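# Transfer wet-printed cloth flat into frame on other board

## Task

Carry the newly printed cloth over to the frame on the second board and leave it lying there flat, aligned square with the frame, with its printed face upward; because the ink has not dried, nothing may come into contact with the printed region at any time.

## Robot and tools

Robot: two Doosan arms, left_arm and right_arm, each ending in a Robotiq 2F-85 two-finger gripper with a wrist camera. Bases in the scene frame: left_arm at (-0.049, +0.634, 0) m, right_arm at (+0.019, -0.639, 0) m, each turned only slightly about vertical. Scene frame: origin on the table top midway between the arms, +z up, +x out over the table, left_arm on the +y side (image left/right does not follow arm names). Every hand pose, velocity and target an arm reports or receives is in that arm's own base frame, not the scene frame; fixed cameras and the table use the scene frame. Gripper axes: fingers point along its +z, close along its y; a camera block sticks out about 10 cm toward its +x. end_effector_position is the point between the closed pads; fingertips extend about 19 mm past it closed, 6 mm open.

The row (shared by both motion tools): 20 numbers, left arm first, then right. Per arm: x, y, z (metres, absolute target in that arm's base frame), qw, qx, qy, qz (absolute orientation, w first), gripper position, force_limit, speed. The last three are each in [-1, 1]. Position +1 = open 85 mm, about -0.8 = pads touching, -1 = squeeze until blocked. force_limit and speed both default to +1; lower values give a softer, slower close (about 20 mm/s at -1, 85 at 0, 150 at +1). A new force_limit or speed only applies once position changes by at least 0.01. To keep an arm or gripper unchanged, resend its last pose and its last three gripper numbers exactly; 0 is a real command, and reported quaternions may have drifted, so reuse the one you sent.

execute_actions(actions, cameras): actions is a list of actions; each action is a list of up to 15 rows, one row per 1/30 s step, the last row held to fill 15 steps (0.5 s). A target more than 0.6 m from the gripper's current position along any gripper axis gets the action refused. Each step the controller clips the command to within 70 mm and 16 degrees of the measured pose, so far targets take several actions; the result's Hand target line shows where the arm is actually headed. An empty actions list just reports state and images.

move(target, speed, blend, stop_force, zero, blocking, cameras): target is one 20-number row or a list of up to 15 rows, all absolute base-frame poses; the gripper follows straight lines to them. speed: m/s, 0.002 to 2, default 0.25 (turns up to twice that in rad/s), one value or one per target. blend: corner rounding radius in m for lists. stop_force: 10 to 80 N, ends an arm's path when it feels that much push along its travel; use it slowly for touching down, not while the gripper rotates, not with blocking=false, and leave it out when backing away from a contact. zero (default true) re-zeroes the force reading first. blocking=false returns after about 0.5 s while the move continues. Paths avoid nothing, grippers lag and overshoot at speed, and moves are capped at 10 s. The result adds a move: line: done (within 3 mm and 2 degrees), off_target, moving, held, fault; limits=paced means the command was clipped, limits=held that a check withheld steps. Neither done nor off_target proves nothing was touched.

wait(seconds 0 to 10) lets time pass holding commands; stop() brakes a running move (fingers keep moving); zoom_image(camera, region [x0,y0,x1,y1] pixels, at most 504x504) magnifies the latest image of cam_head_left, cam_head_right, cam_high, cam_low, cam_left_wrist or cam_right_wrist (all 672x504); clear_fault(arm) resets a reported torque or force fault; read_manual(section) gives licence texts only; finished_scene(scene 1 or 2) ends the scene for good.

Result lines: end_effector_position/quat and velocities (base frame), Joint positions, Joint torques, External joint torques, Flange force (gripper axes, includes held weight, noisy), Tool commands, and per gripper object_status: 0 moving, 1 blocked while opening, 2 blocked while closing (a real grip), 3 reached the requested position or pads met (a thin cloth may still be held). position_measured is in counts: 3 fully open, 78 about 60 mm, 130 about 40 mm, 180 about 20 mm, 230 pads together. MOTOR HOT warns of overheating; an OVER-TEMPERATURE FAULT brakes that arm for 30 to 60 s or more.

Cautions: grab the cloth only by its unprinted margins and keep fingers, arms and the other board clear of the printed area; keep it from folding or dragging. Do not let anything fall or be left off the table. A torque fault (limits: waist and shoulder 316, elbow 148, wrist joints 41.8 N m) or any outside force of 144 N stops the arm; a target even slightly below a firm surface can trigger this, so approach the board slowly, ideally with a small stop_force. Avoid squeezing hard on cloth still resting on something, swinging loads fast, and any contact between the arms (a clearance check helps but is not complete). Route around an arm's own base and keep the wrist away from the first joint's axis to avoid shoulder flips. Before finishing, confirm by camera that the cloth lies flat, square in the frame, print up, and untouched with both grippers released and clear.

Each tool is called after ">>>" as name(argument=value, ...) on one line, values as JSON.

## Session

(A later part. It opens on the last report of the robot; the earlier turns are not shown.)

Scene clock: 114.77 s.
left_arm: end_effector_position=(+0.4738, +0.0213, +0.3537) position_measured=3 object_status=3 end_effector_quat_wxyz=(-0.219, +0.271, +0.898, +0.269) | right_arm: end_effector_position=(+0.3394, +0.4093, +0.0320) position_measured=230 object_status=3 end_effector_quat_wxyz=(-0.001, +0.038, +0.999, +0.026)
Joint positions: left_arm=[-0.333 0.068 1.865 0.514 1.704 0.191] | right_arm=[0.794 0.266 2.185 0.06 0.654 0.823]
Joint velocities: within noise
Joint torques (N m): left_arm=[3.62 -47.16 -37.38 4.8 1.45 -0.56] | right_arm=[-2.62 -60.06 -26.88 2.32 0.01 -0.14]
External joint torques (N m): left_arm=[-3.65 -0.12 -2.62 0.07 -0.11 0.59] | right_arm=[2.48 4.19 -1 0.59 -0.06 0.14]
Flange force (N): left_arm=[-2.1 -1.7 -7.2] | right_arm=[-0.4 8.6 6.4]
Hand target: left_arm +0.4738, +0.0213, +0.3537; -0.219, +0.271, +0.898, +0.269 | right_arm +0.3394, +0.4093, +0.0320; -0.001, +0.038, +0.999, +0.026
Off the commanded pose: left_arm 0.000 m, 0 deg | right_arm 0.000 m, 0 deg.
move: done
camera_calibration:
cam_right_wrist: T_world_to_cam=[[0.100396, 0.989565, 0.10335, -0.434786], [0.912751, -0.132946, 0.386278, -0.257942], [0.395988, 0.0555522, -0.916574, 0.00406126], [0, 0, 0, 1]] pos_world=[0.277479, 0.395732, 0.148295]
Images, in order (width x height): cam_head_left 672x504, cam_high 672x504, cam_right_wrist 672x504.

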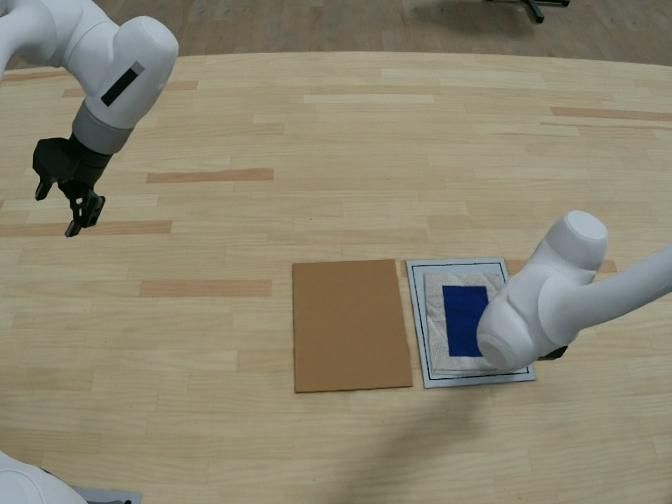

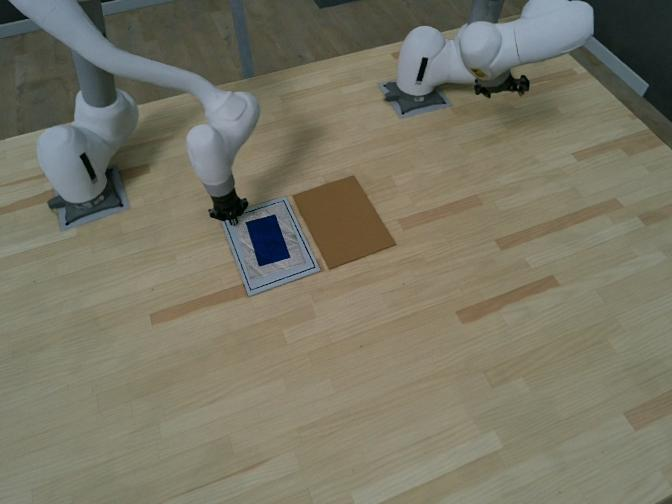

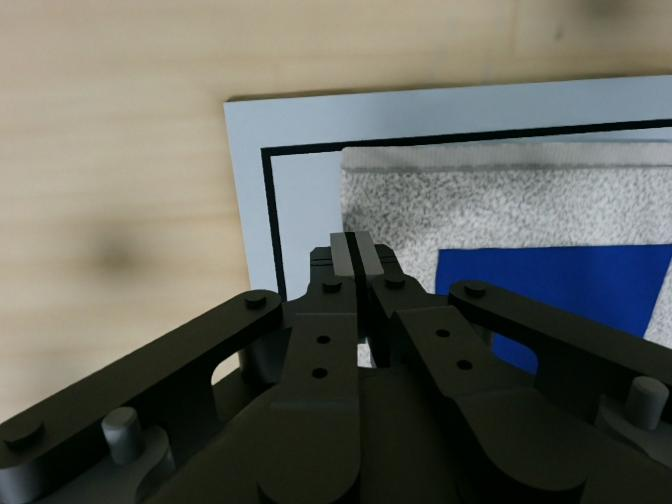

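>>> move(target=[[0.4738,0.0213,0.3537,-0.219,0.271,0.898,0.269,1,1,1,0.3394,0.4093,0.12,-0.001,0.0384,0.9989,0.0262,-1,-0.6,-1],[0.4738,0.0213,0.3537,-0.219,0.271,0.898,0.269,1,1,1,0.45,0.37,0.18,-0.0013,0.0511,0.9984,0.0261,-0.3,0.4,-1],[0.4738,0.0213,0.3537,-0.219,0.271,0.898,0.269,1,1,1,0.5348,0.3884,0.08,-0.0013,0.0511,0.9984,0.0261,-0.3,0.4,-1]], cameras=["cam_right_wrist","cam_head_left","cam_head_right"], speed=[0.05,0.2,0.2])

>>> zoom_image(camera="cam_right_wrist", region=[200, 80, 500, 305])

>>> zoom_image(camera="cam_head_left", region=[380, 240, 560, 400])

Scene clock: 127.67 s.
left_arm: end_effector_position=(+0.4738, +0.0213, +0.3537) position_measured=3 object_status=3 end_effector_quat_wxyz=(-0.219, +0.271, +0.898, +0.269) | right_arm: end_effector_position=(+0.5348, +0.3884, +0.0801) position_measured=167 object_status=3 end_effector_quat_wxyz=(-0.001, +0.051, +0.998, +0.026)
Joint positions: left_arm=[-0.333 0.068 1.865 0.514 1.704 0.191] | right_arm=[0.557 0.372 1.903 0.06 0.839 0.62]
Joint velocities: within noise
Joint torques (N m): left_arm=[3.46 -47.22 -37.46 4.79 1.42 -0.52] | right_arm=[-2.67 -78.01 -32.36 2.82 0.02 -0.2]
External joint torques (N m): left_arm=[-3.46 -0.06 -2.54 0.08 -0.08 0.55] | right_arm=[2.72 5.65 -0.99 0.67 -0.05 0.2]
Flange force (N): left_arm=[-2.1 -1.5 -7.0] | right_arm=[-4.3 9.3 6.2]
Hand target: left_arm +0.4738, +0.0213, +0.3537; -0.219, +0.271, +0.898, +0.269 | right_arm +0.5348, +0.3884, +0.0800; -0.001, +0.051, +0.998, +0.026
Off the commanded pose: left_arm 0.000 m, 0 deg | right_arm 0.000 m, 0 deg.
move: done
camera_calibration:
cam_right_wrist: T_world_to_cam=[[0.125544, 0.986713, 0.103134, -0.450961], [0.909529, -0.155992, 0.385259, -0.446846], [0.396228, 0.0454361, -0.917027, -0.0242781], [0, 0, 0, 1]] pos_world=[0.472654, 0.376368, 0.196397]
Images, in order (width x height): cam_head_left 672x504, cam_head_right 672x504, cam_right_wrist 672x504.

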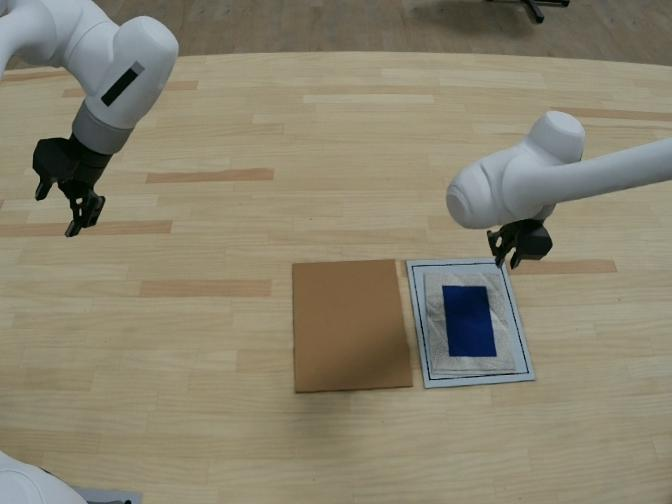

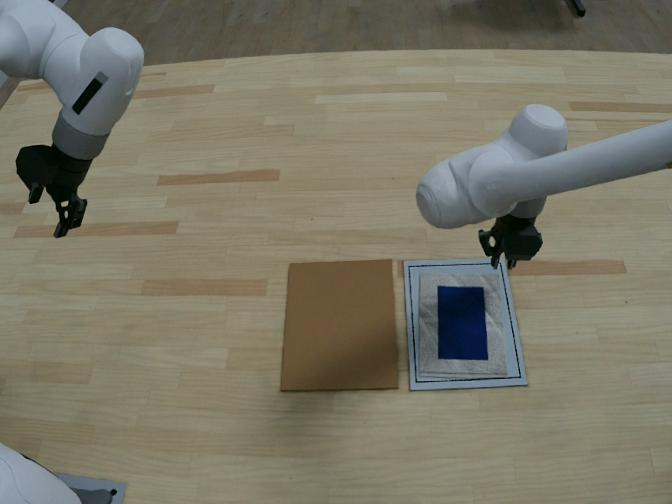

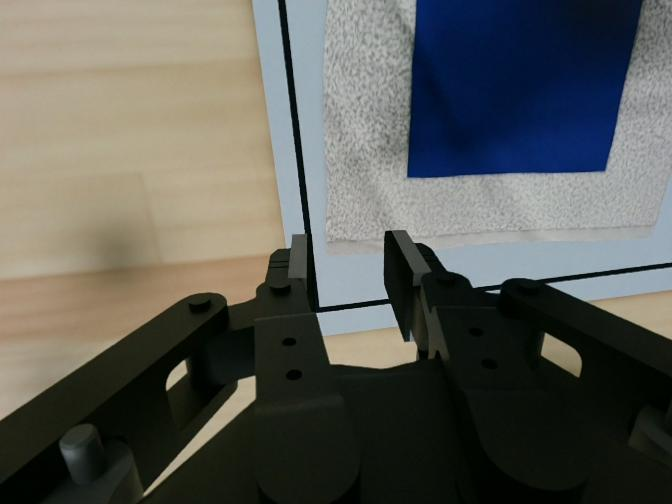

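Scaled by 1.680 from the camera's 672x504 image, which has a finer 960x720 frame.

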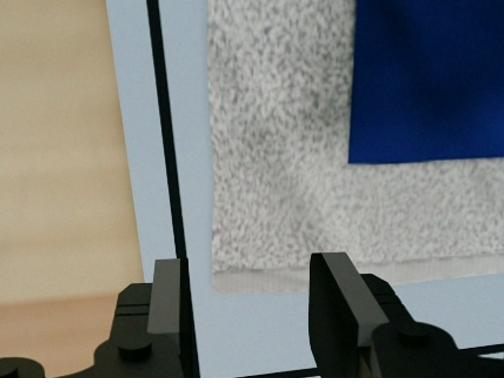

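Scaled by 2.800 from the camera's 672x504 image, which has a finer 960x720 frame.

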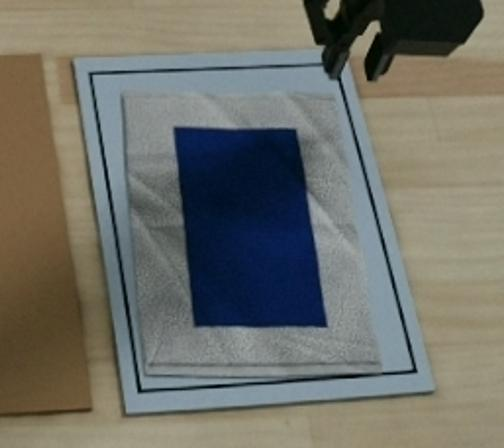

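>>> move(target=[0.4738,0.0213,0.3537,-0.219,0.271,0.898,0.269,1,1,1,0.5354,0.3937,0.034,-0.0013,0.0511,0.9984,0.0261,-0.3,0.4,-1], cameras=[], speed=0.1)

>>> move(target=[0.4738,0.0213,0.3537,-0.219,0.271,0.898,0.269,1,1,1,0.5354,0.3937,0.018,-0.0013,0.0511,0.9984,0.0261,-0.3,0.4,-1], cameras=["cam_right_wrist"], speed=0.005, stop_force=12)

>>> zoom_image(camera="cam_right_wrist", region=[200, 100, 500, 325])

Scene clock: 133.17 s.
left_arm: end_effector_position=(+0.4738, +0.0213, +0.3537) position_measured=3 object_status=3 end_effector_quat_wxyz=(-0.219, +0.271, +0.898, +0.269) | right_arm: end_effector_position=(+0.5354, +0.3937, +0.0340) position_measured=167 object_status=3 end_effector_quat_wxyz=(-0.001, +0.051, +0.998, +0.026)
Joint positions: left_arm=[-0.333 0.068 1.865 0.514 1.704 0.191] | right_arm=[0.563 0.43 1.923 0.064 0.761 0.619]
Joint velocities: within noise
Joint torques (N m): left_arm=[3.84 -47.23 -37.34 4.8 1.43 -0.53] | right_arm=[-2.8 -80.08 -29.93 2.63 0.03 -0.17]
External joint torques (N m): left_arm=[-3.82 0.13 -2.56 0.06 -0.09 0.56] | right_arm=[2.85 4.86 -1.04 0.61 -0.05 0.18]
Flange force (N): left_arm=[-2.5 -2.0 -7.4] | right_arm=[-3.2 8.6 5.9]
Hand target: left_arm +0.4738, +0.0213, +0.3537; -0.219, +0.271, +0.898, +0.269 | right_arm +0.5354, +0.3937, +0.0340; -0.001, +0.051, +0.998, +0.026
Off the commanded pose: left_arm 0.000 m, 0 deg | right_arm 0.000 m, 0 deg.
move: done
No camera images: "cameras" was empty.

Scene clock: 135.53 s.
left_arm: end_effector_position=(+0.4738, +0.0213, +0.3537) position_measured=3 object_status=3 end_effector_quat_wxyz=(-0.219, +0.271, +0.898, +0.269) | right_arm: end_effector_position=(+0.5355, +0.3937, +0.0252) position_measured=167 object_status=3 end_effector_quat_wxyz=(-0.001, +0.051, +0.998, +0.026)
Joint positions: left_arm=[-0.333 0.068 1.865 0.514 1.704 0.191] | right_arm=[0.563 0.441 1.928 0.065 0.746 0.618]
Joint velocities: within noise
Joint torques (N m): left_arm=[3.53 -47.25 -37.45 4.78 1.44 -0.58] | right_arm=[-2.61 -69.83 -23.71 2.35 0.03 -0.16]
External joint torques (N m): left_arm=[-3.59 0.31 -2.44 0.08 -0.1 0.6] | right_arm=[2.52 -5.78 -6.72 0.84 -0.04 0.17]
Flange force (N): left_arm=[-2.6 -1.6 -7.0] | right_arm=[-2.4 8.0 -9.9]
Hand target: left_arm +0.4738, +0.0213, +0.3537; -0.219, +0.271, +0.898, +0.269 | right_arm +0.5355, +0.3937, +0.0252; -0.001, +0.051, +0.998, +0.026
Off the commanded pose: left_arm 0.000 m, 0 deg | right_arm 0.007 m, 0 deg.
move: contact (right_arm)
camera_calibration:
cam_right_wrist: T_world_to_cam=[[0.125634, 0.986697, 0.103171, -0.450659], [0.909516, -0.15609, 0.385248, -0.42546], [0.396227, 0.0454356, -0.917028, -0.0751406], [0, 0, 0, 1]] pos_world=[0.473354, 0.381668, 0.141497]
Images, in order (width x height): cam_right_wrist 672x504.

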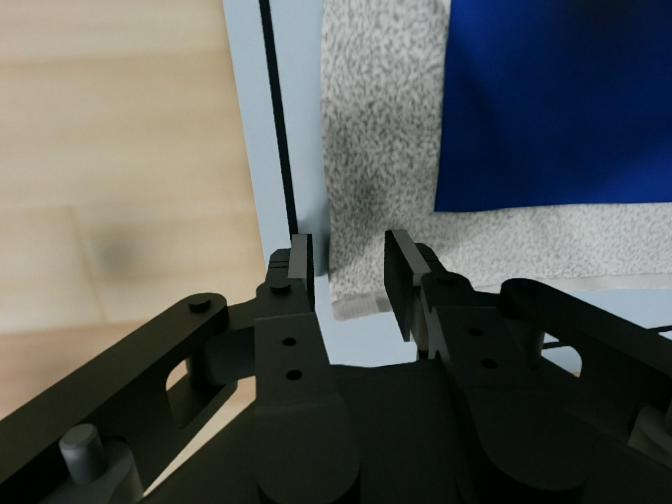

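Scaled by 1.680 from the camera's 672x504 image, which has a finer 960x720 frame.

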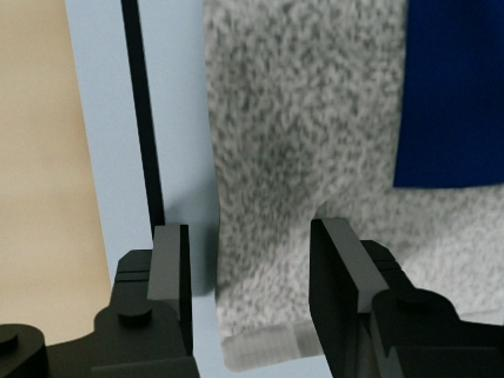

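>>> move(target=[0.4738,0.0213,0.3537,-0.219,0.271,0.898,0.269,1,1,1,0.5354,0.3937,0.0254,-0.0013,0.0511,0.9984,0.0261,-1,0.4,-1], speed=0.03, cameras=["cam_right_wrist"])

>>> wait(seconds=1, cameras=["cam_right_wrist","cam_head_left"])

Scene clock: 143.53 s.
left_arm: end_effector_position=(+0.4738, +0.0213, +0.3537) position_measured=3 object_status=3 end_effector_quat_wxyz=(-0.219, +0.271, +0.898, +0.269) | right_arm: end_effector_position=(+0.5354, +0.3937, +0.0254) position_measured=226 object_status=0 end_effector_quat_wxyz=(-0.001, +0.051, +0.998, +0.026)
Joint positions: left_arm=[-0.333 0.068 1.865 0.514 1.704 0.191] | right_arm=[0.563 0.44 1.928 0.065 0.747 0.618]
Joint velocities: within noise
Joint torques (N m): left_arm=[3.59 -47.21 -37.31 4.75 1.42 -0.52] | right_arm=[-5.78 -52.93 -11.27 0.94 1.55 -0.2]
External joint torques (N m): left_arm=[-3.64 0.1 -2.63 0.11 -0.08 0.54] | right_arm=[5.92 -22.68 -19.13 2.24 -1.56 0.2]
Flange force (N): left_arm=[-2.4 -1.6 -7.3] | right_arm=[-1.5 15.6 -33.7]
Hand target: left_arm +0.4738, +0.0213, +0.3537; -0.219, +0.271, +0.898, +0.269 | right_arm +0.5354, +0.3937, +0.0254; -0.001, +0.051, +0.998, +0.026
Off the commanded pose: left_arm 0.000 m, 0 deg | right_arm 0.000 m, 0 deg.
move: done
camera_calibration:
cam_right_wrist: T_world_to_cam=[[0.125459, 0.986729, 0.103085, -0.450606], [0.909577, -0.15589, 0.385186, -0.425672], [0.396144, 0.0454387, -0.917063, -0.074822], [0, 0, 0, 1]] pos_world=[0.473354, 0.381668, 0.141797]
Images, in order (width x height): cam_right_wrist 672x504.

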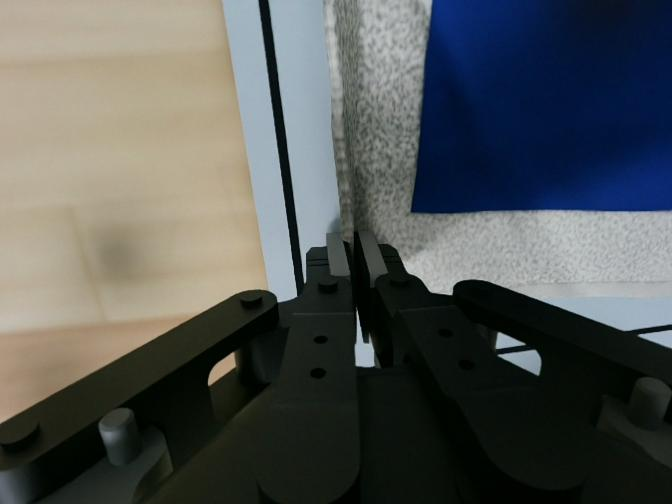

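Scene clock: 144.53 s.
left_arm: end_effector_position=(+0.4738, +0.0213, +0.3537) position_measured=3 object_status=3 end_effector_quat_wxyz=(-0.219, +0.271, +0.898, +0.269) | right_arm: end_effector_position=(+0.5354, +0.3937, +0.0254) position_measured=226 object_status=2 end_effector_quat_wxyz=(-0.001, +0.051, +0.998, +0.026)
Joint positions: left_arm=[-0.333 0.068 1.865 0.514 1.704 0.191] | right_arm=[0.563 0.44 1.928 0.065 0.747 0.618]
Joint velocities: within noise
Joint torques (N m): left_arm=[3.41 -47.46 -37.41 4.78 1.42 -0.53] | right_arm=[-6.09 -52.8 -11.1 0.98 1.59 -0.18]
External joint torques (N m): left_arm=[-3.47 0.73 -2.45 0.08 -0.08 0.56] | right_arm=[5.77 -22.68 -19.3 2.19 -1.6 0.18]
Flange force (N): left_arm=[-3.3 -1.3 -7.0] | right_arm=[-1.9 15.7 -33.7]
Hand target: left_arm +0.4738, +0.0213, +0.3537; -0.219, +0.271, +0.898, +0.269 | right_arm +0.5354, +0.3937, +0.0254; -0.001, +0.051, +0.998, +0.026
Tool commands: left_gripper/position=+1.0 left_gripper/force_limit=+1.0 left_gripper/speed=+1.0 right_gripper/position=-1.0 right_gripper/force_limit=+0.4 right_gripper/speed=-1.0
Off the commanded pose: left_arm 0.000 m, 0 deg | right_arm 0.000 m, 0 deg.
wait: 1.00 s; at rest by 0.17 s
camera_calibration:
cam_right_wrist: T_world_to_cam=[[0.125601, 0.986717, 0.103026, -0.450648], [0.909572, -0.155996, 0.385154, -0.425534], [0.396109, 0.0453336, -0.917084, -0.0747228], [0, 0, 0, 1]] pos_world=[0.473254, 0.381668, 0.141797]
Images, in order (width x height): cam_head_left 672x504, cam_right_wrist 672x504.

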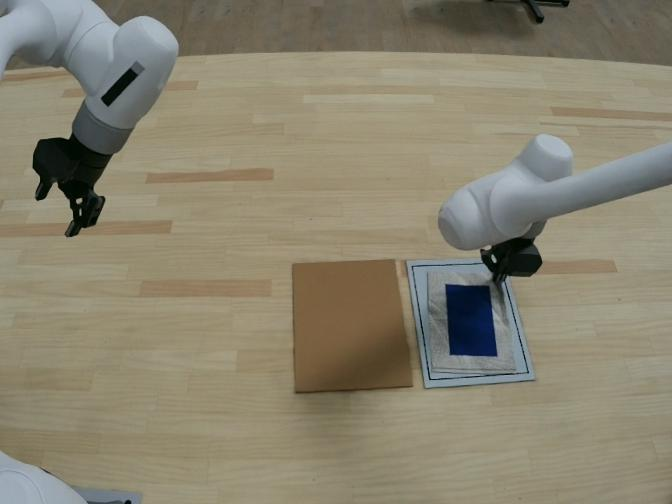

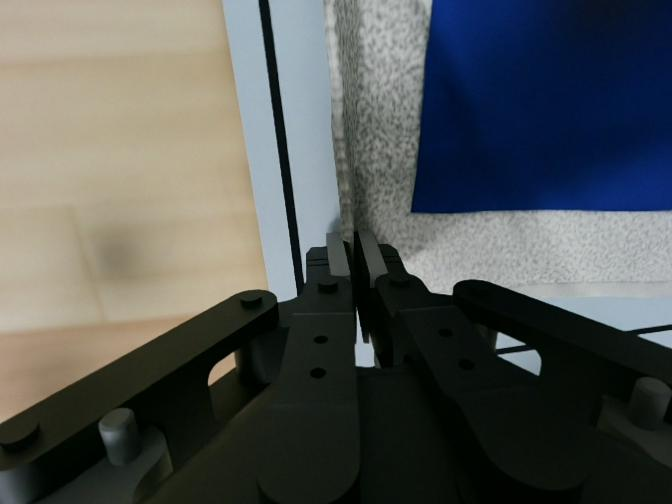

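>>> move(target=[[0.4738,0.0213,0.3537,-0.219,0.271,0.898,0.269,1,1,1,0.5354,0.3937,0.0315,-0.0013,0.0511,0.9984,0.0261,-1,0.4,-1],[0.4738,0.0213,0.3537,-0.219,0.271,0.898,0.269,1,1,1,0.5534,0.4005,0.0315,-0.0005,0.0175,0.9995,0.0262,-1,0.4,-1],[0.4738,0.0213,0.3537,-0.219,0.271,0.898,0.269,1,1,1,0.5534,0.4005,0.0295,-0.0005,0.0175,0.9995,0.0262,-1,0.4,-1]], speed=0.03, cameras=["cam_right_wrist","cam_head_left"])

>>> zoom_image(camera="cam_head_left", region=[380, 240, 560, 400])

Scene clock: 147.97 s.
left_arm: end_effector_position=(+0.4738, +0.0213, +0.3537) position_measured=3 object_status=3 end_effector_quat_wxyz=(-0.219, +0.271, +0.898, +0.269) | right_arm: end_effector_position=(+0.5534, +0.4005, +0.0295) position_measured=226 object_status=2 end_effector_quat_wxyz=(+0.000, +0.017, +1.000, +0.026)
Joint positions: left_arm=[-0.333 0.068 1.865 0.514 1.704 0.191] | right_arm=[0.557 0.458 1.888 0.064 0.769 0.547]
Joint velocities: within noise
Joint torques (N m): left_arm=[3.44 -47.32 -37.41 4.77 1.44 -0.55] | right_arm=[-2.45 -82.66 -29.73 2.78 -0.01 -0.17]
External joint torques (N m): left_arm=[-3.56 0.45 -2.46 0.09 -0.11 0.58] | right_arm=[2.34 4.68 -1.52 0.49 -0.01 0.17]
Flange force (N): left_arm=[-2.9 -1.5 -7.0] | right_arm=[-5.0 8.1 5.3]
Hand target: left_arm +0.4738, +0.0213, +0.3537; -0.219, +0.271, +0.898, +0.269 | right_arm +0.5534, +0.4005, +0.0295; -0.001, +0.018, +1.000, +0.026
Off the commanded pose: left_arm 0.000 m, 0 deg | right_arm 0.000 m, 0 deg.
move: done
camera_calibration:
cam_right_wrist: T_world_to_cam=[[0.0585876, 0.992909, 0.103436, -0.425439], [0.916644, -0.0945452, 0.388363, -0.471169], [0.395388, 0.072061, -0.915683, -0.0887842], [0, 0, 0, 1]] pos_world=[0.491924, 0.384273, 0.145692]
Images, in order (width x height): cam_head_left 672x504, cam_right_wrist 672x504.

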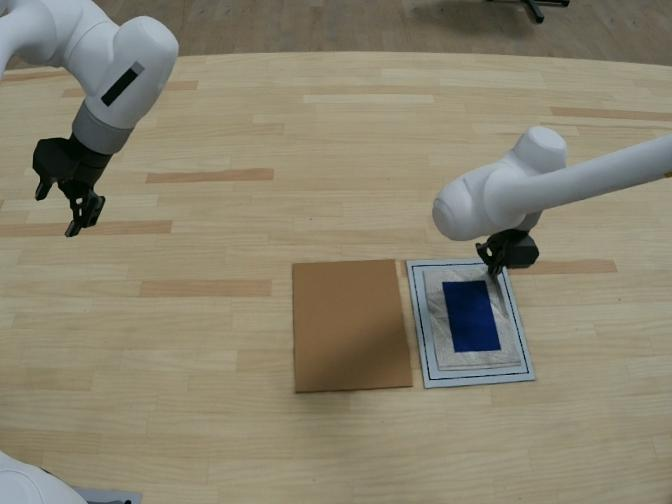

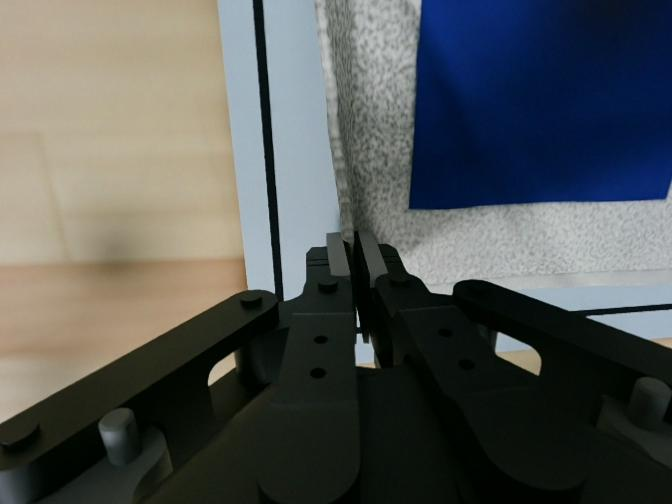

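Scaled by 2.800 from the camera's 672x504 image, which has a finer 960x720 frame.

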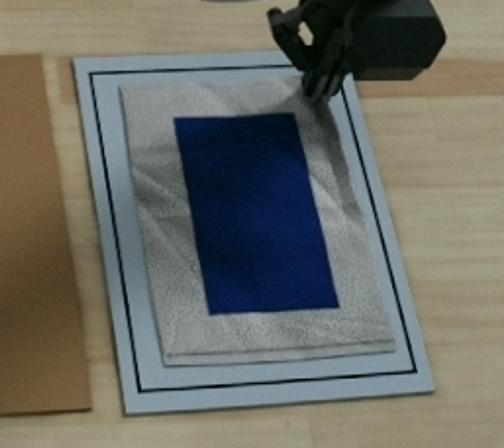

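>>> move(target=[[0.4738,0.0213,0.3537,-0.219,0.271,0.898,0.269,1,1,1,0.5534,0.4005,0.0285,-0.0005,0.0175,0.9995,0.0262,-0.62,0.4,-1],[0.4738,0.0213,0.3537,-0.219,0.271,0.898,0.269,1,1,1,0.5534,0.4005,0.05,-0.0005,0.0175,0.9995,0.0262,-0.62,0.4,-1],[0.4738,0.0213,0.3537,-0.219,0.271,0.898,0.269,1,1,1,0.5534,0.4005,0.2,-0.0005,0.0175,0.9995,0.0262,-0.62,0.4,-1],[0.4738,0.0213,0.3537,-0.219,0.271,0.898,0.269,1,1,1,0.37,0.36,0.35,0,-0.0244,-0.9997,0,-0.62,0.4,-1]], speed=[0.03,0.02,0.15,0.3], cameras=["cam_right_wrist","cam_head_left"])

>>> zoom_image(camera="cam_head_left", region=[380, 240, 560, 400])

Scene clock: 154.60 s.
left_arm: end_effector_position=(+0.4738, +0.0213, +0.3537) position_measured=3 object_status=3 end_effector_quat_wxyz=(-0.219, +0.271, +0.898, +0.269) | right_arm: end_effector_position=(+0.3700, +0.3599, +0.3498) position_measured=208 object_status=3 end_effector_quat_wxyz=(+0.000, +0.024, +1.000, +0.000)
Joint positions: left_arm=[-0.333 0.068 1.865 0.514 1.704 0.191] | right_arm=[0.705 -0.045 1.857 0 1.33 0.754]
Joint velocities: within noise
Joint torques (N m): left_arm=[3.49 -47.29 -37.44 4.78 1.43 -0.54] | right_arm=[-2.72 -41.14 -40.39 3.62 0.11 -0.15]
External joint torques (N m): left_arm=[-3.56 0.25 -2.49 0.08 -0.1 0.57] | right_arm=[2.7 3.78 -1.63 0.71 -0.06 0.15]
Flange force (N): left_arm=[-2.6 -1.6 -7.0] | right_arm=[-2.2 10.4 -0.7]
Hand target: left_arm +0.4738, +0.0213, +0.3537; -0.219, +0.271, +0.898, +0.269 | right_arm +0.3700, +0.3600, +0.3500; +0.000, +0.024, +1.000, +0.000
Off the commanded pose: left_arm 0.000 m, 0 deg | right_arm 0.000 m, 0 deg.
move: done
camera_calibration:
cam_right_wrist: T_world_to_cam=[[0.0725174, 0.996054, 0.0511644, -0.395595], [0.915644, -0.0868249, 0.392501, -0.435047], [0.395395, 0.0183852, -0.918327, 0.300275], [0, 0, 0, 1]] pos_world=[0.308308, 0.350741, 0.466748]
Images, in order (width x height): cam_head_left 672x504, cam_right_wrist 672x504.

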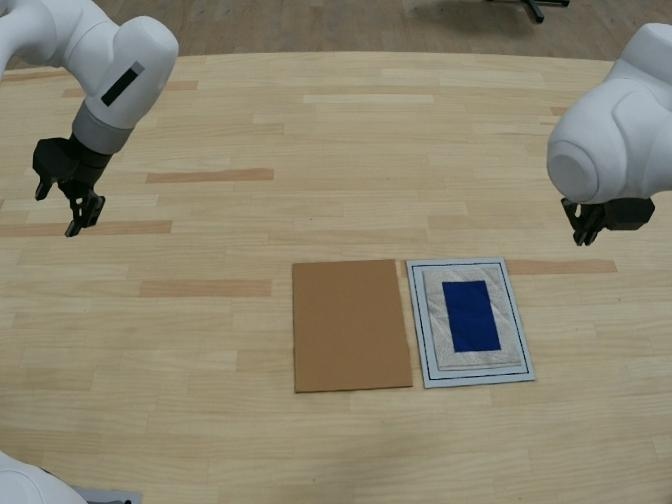

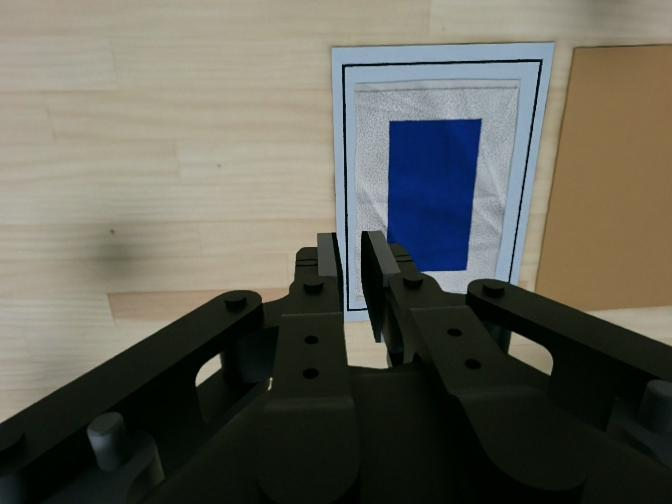

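Scaled by 2.800 from the camera's 672x504 image, which has a finer 960x720 frame.

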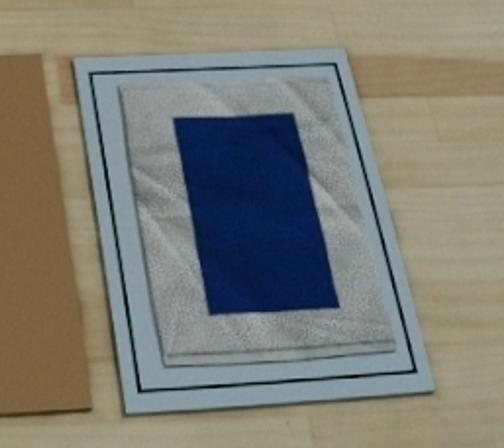

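>>> move(target=[0.4738,0.0213,0.3537,-0.219,0.271,0.898,0.269,1,1,1,0.3,0.40,0.40,0,-0.0244,-0.9997,0,-0.62,0.4,-1], cameras=["cam_right_wrist","cam_low","cam_high","cam_head_right"])

>>> zoom_image(camera="cam_low", region=[160, 280, 380, 440])

>>> zoom_image(camera="cam_right_wrist", region=[300, 20, 580, 320])

>>> zoom_image(camera="cam_high", region=[100, 180, 350, 380])

Scene clock: 160.20 s.
left_arm: end_effector_position=(+0.4738, +0.0213, +0.3537) position_measured=3 object_status=3 end_effector_quat_wxyz=(-0.219, +0.271, +0.898, +0.269) | right_arm: end_effector_position=(+0.3000, +0.3999, +0.4001) position_measured=208 object_status=3 end_effector_quat_wxyz=(+0.000, +0.024, +1.000, +0.000)
Joint positions: left_arm=[-0.333 0.068 1.865 0.514 1.704 0.191] | right_arm=[0.858 -0.088 1.805 0 1.424 0.907]
Joint velocities: within noise
Joint torques (N m): left_arm=[3.52 -47.4 -37.43 4.74 1.42 -0.54] | right_arm=[-2.42 -36.45 -41.55 3.73 0.06 -0.14]
External joint torques (N m): left_arm=[-3.51 0.37 -2.51 0.12 -0.09 0.57] | right_arm=[2.42 2.73 -1.32 0.69 -0.02 0.14]
Flange force (N): left_arm=[-2.8 -1.4 -7.1] | right_arm=[0.4 8.5 -1.4]
Hand target: left_arm +0.4738, +0.0213, +0.3537; -0.219, +0.271, +0.898, +0.269 | right_arm +0.3000, +0.4000, +0.4000; +0.000, +0.024, +1.000, +0.000
Off the commanded pose: left_arm 0.000 m, 0 deg | right_arm 0.000 m, 0 deg.
move: done
camera_calibration:
cam_right_wrist: T_world_to_cam=[[0.0724722, 0.99604, 0.0515048, -0.43309], [0.915508, -0.086924, 0.392796, -0.387264], [0.395718, 0.0186862, -0.918182, 0.373047], [0, 0, 0, 1]] pos_world=[0.238309, 0.390741, 0.516947]
Images, in order (width x height): cam_head_right 672x504, cam_high 672x504, cam_low 672x504, cam_right_wrist 672x504.

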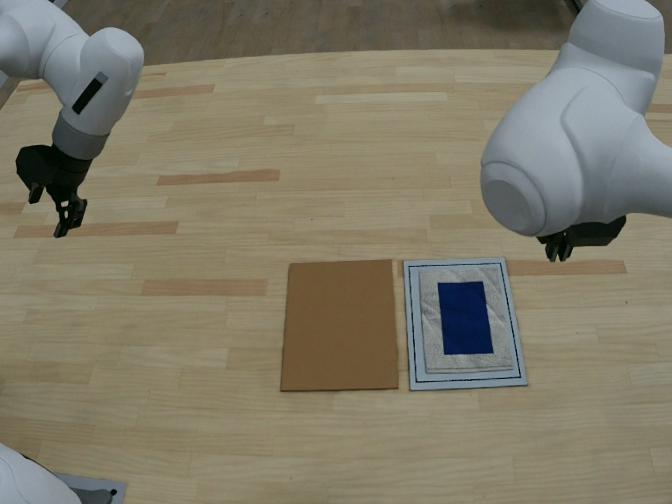

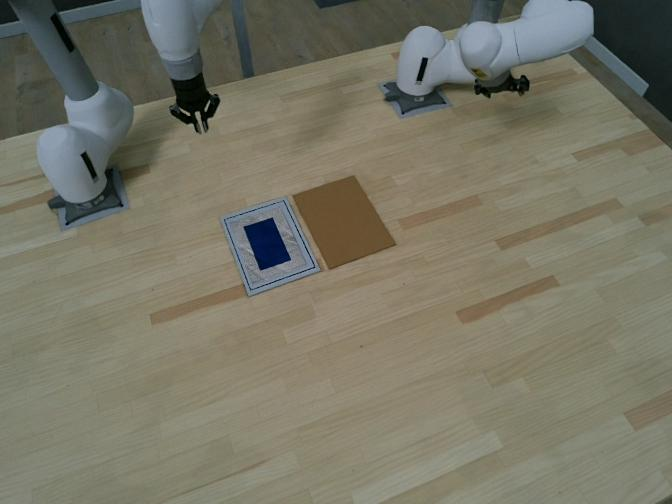

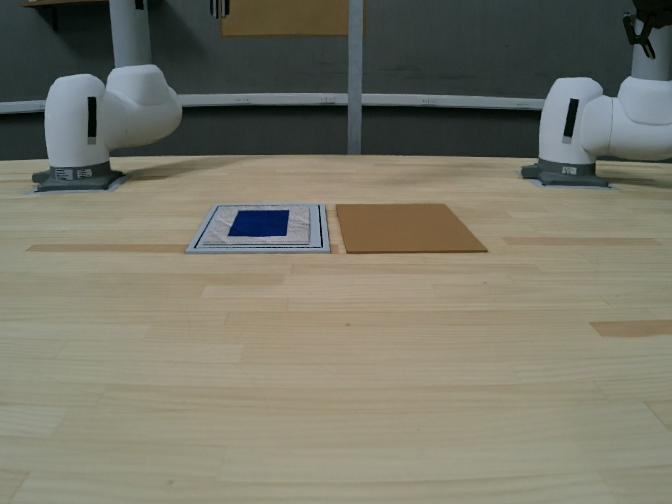

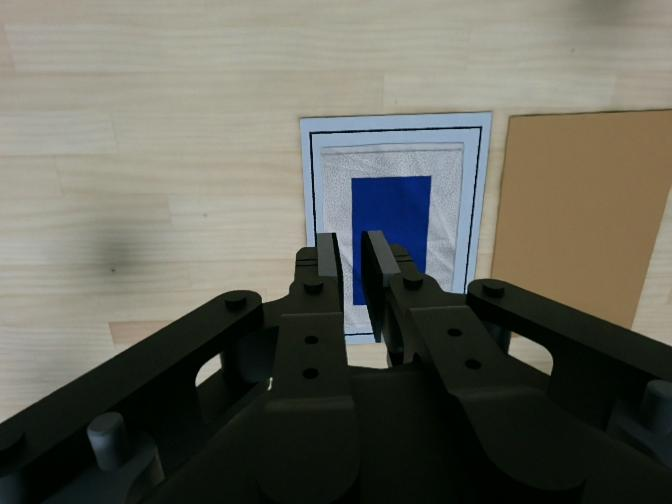

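Scaled by 2.291 from the camera's 672x504 image, which has a finer 960x720 frame.

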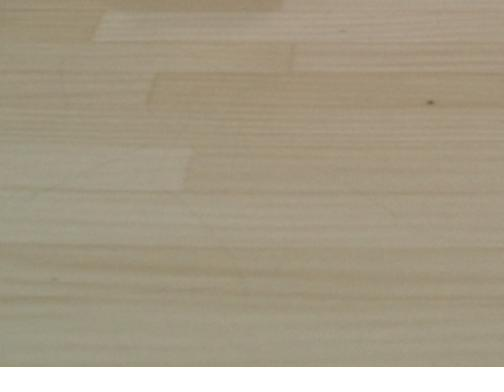

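Scaled by 1.680 from the camera's 672x504 image, which has a finer 960x720 frame.

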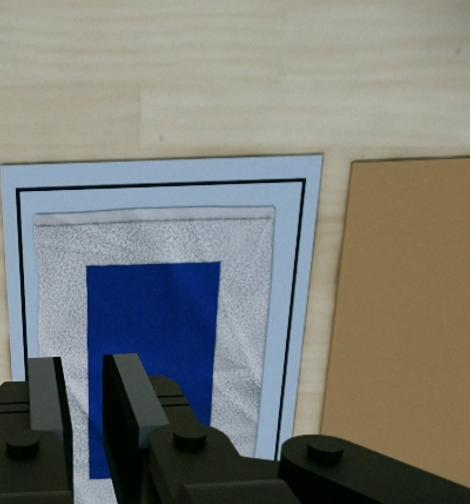

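Scaled by 2.016 from the camera's 672x504 image, which has a finer 960x720 frame.

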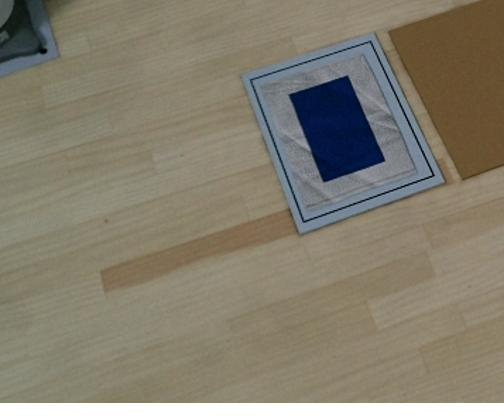

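>>> finished_scene(scene=2)

The scene is finished: the task was done.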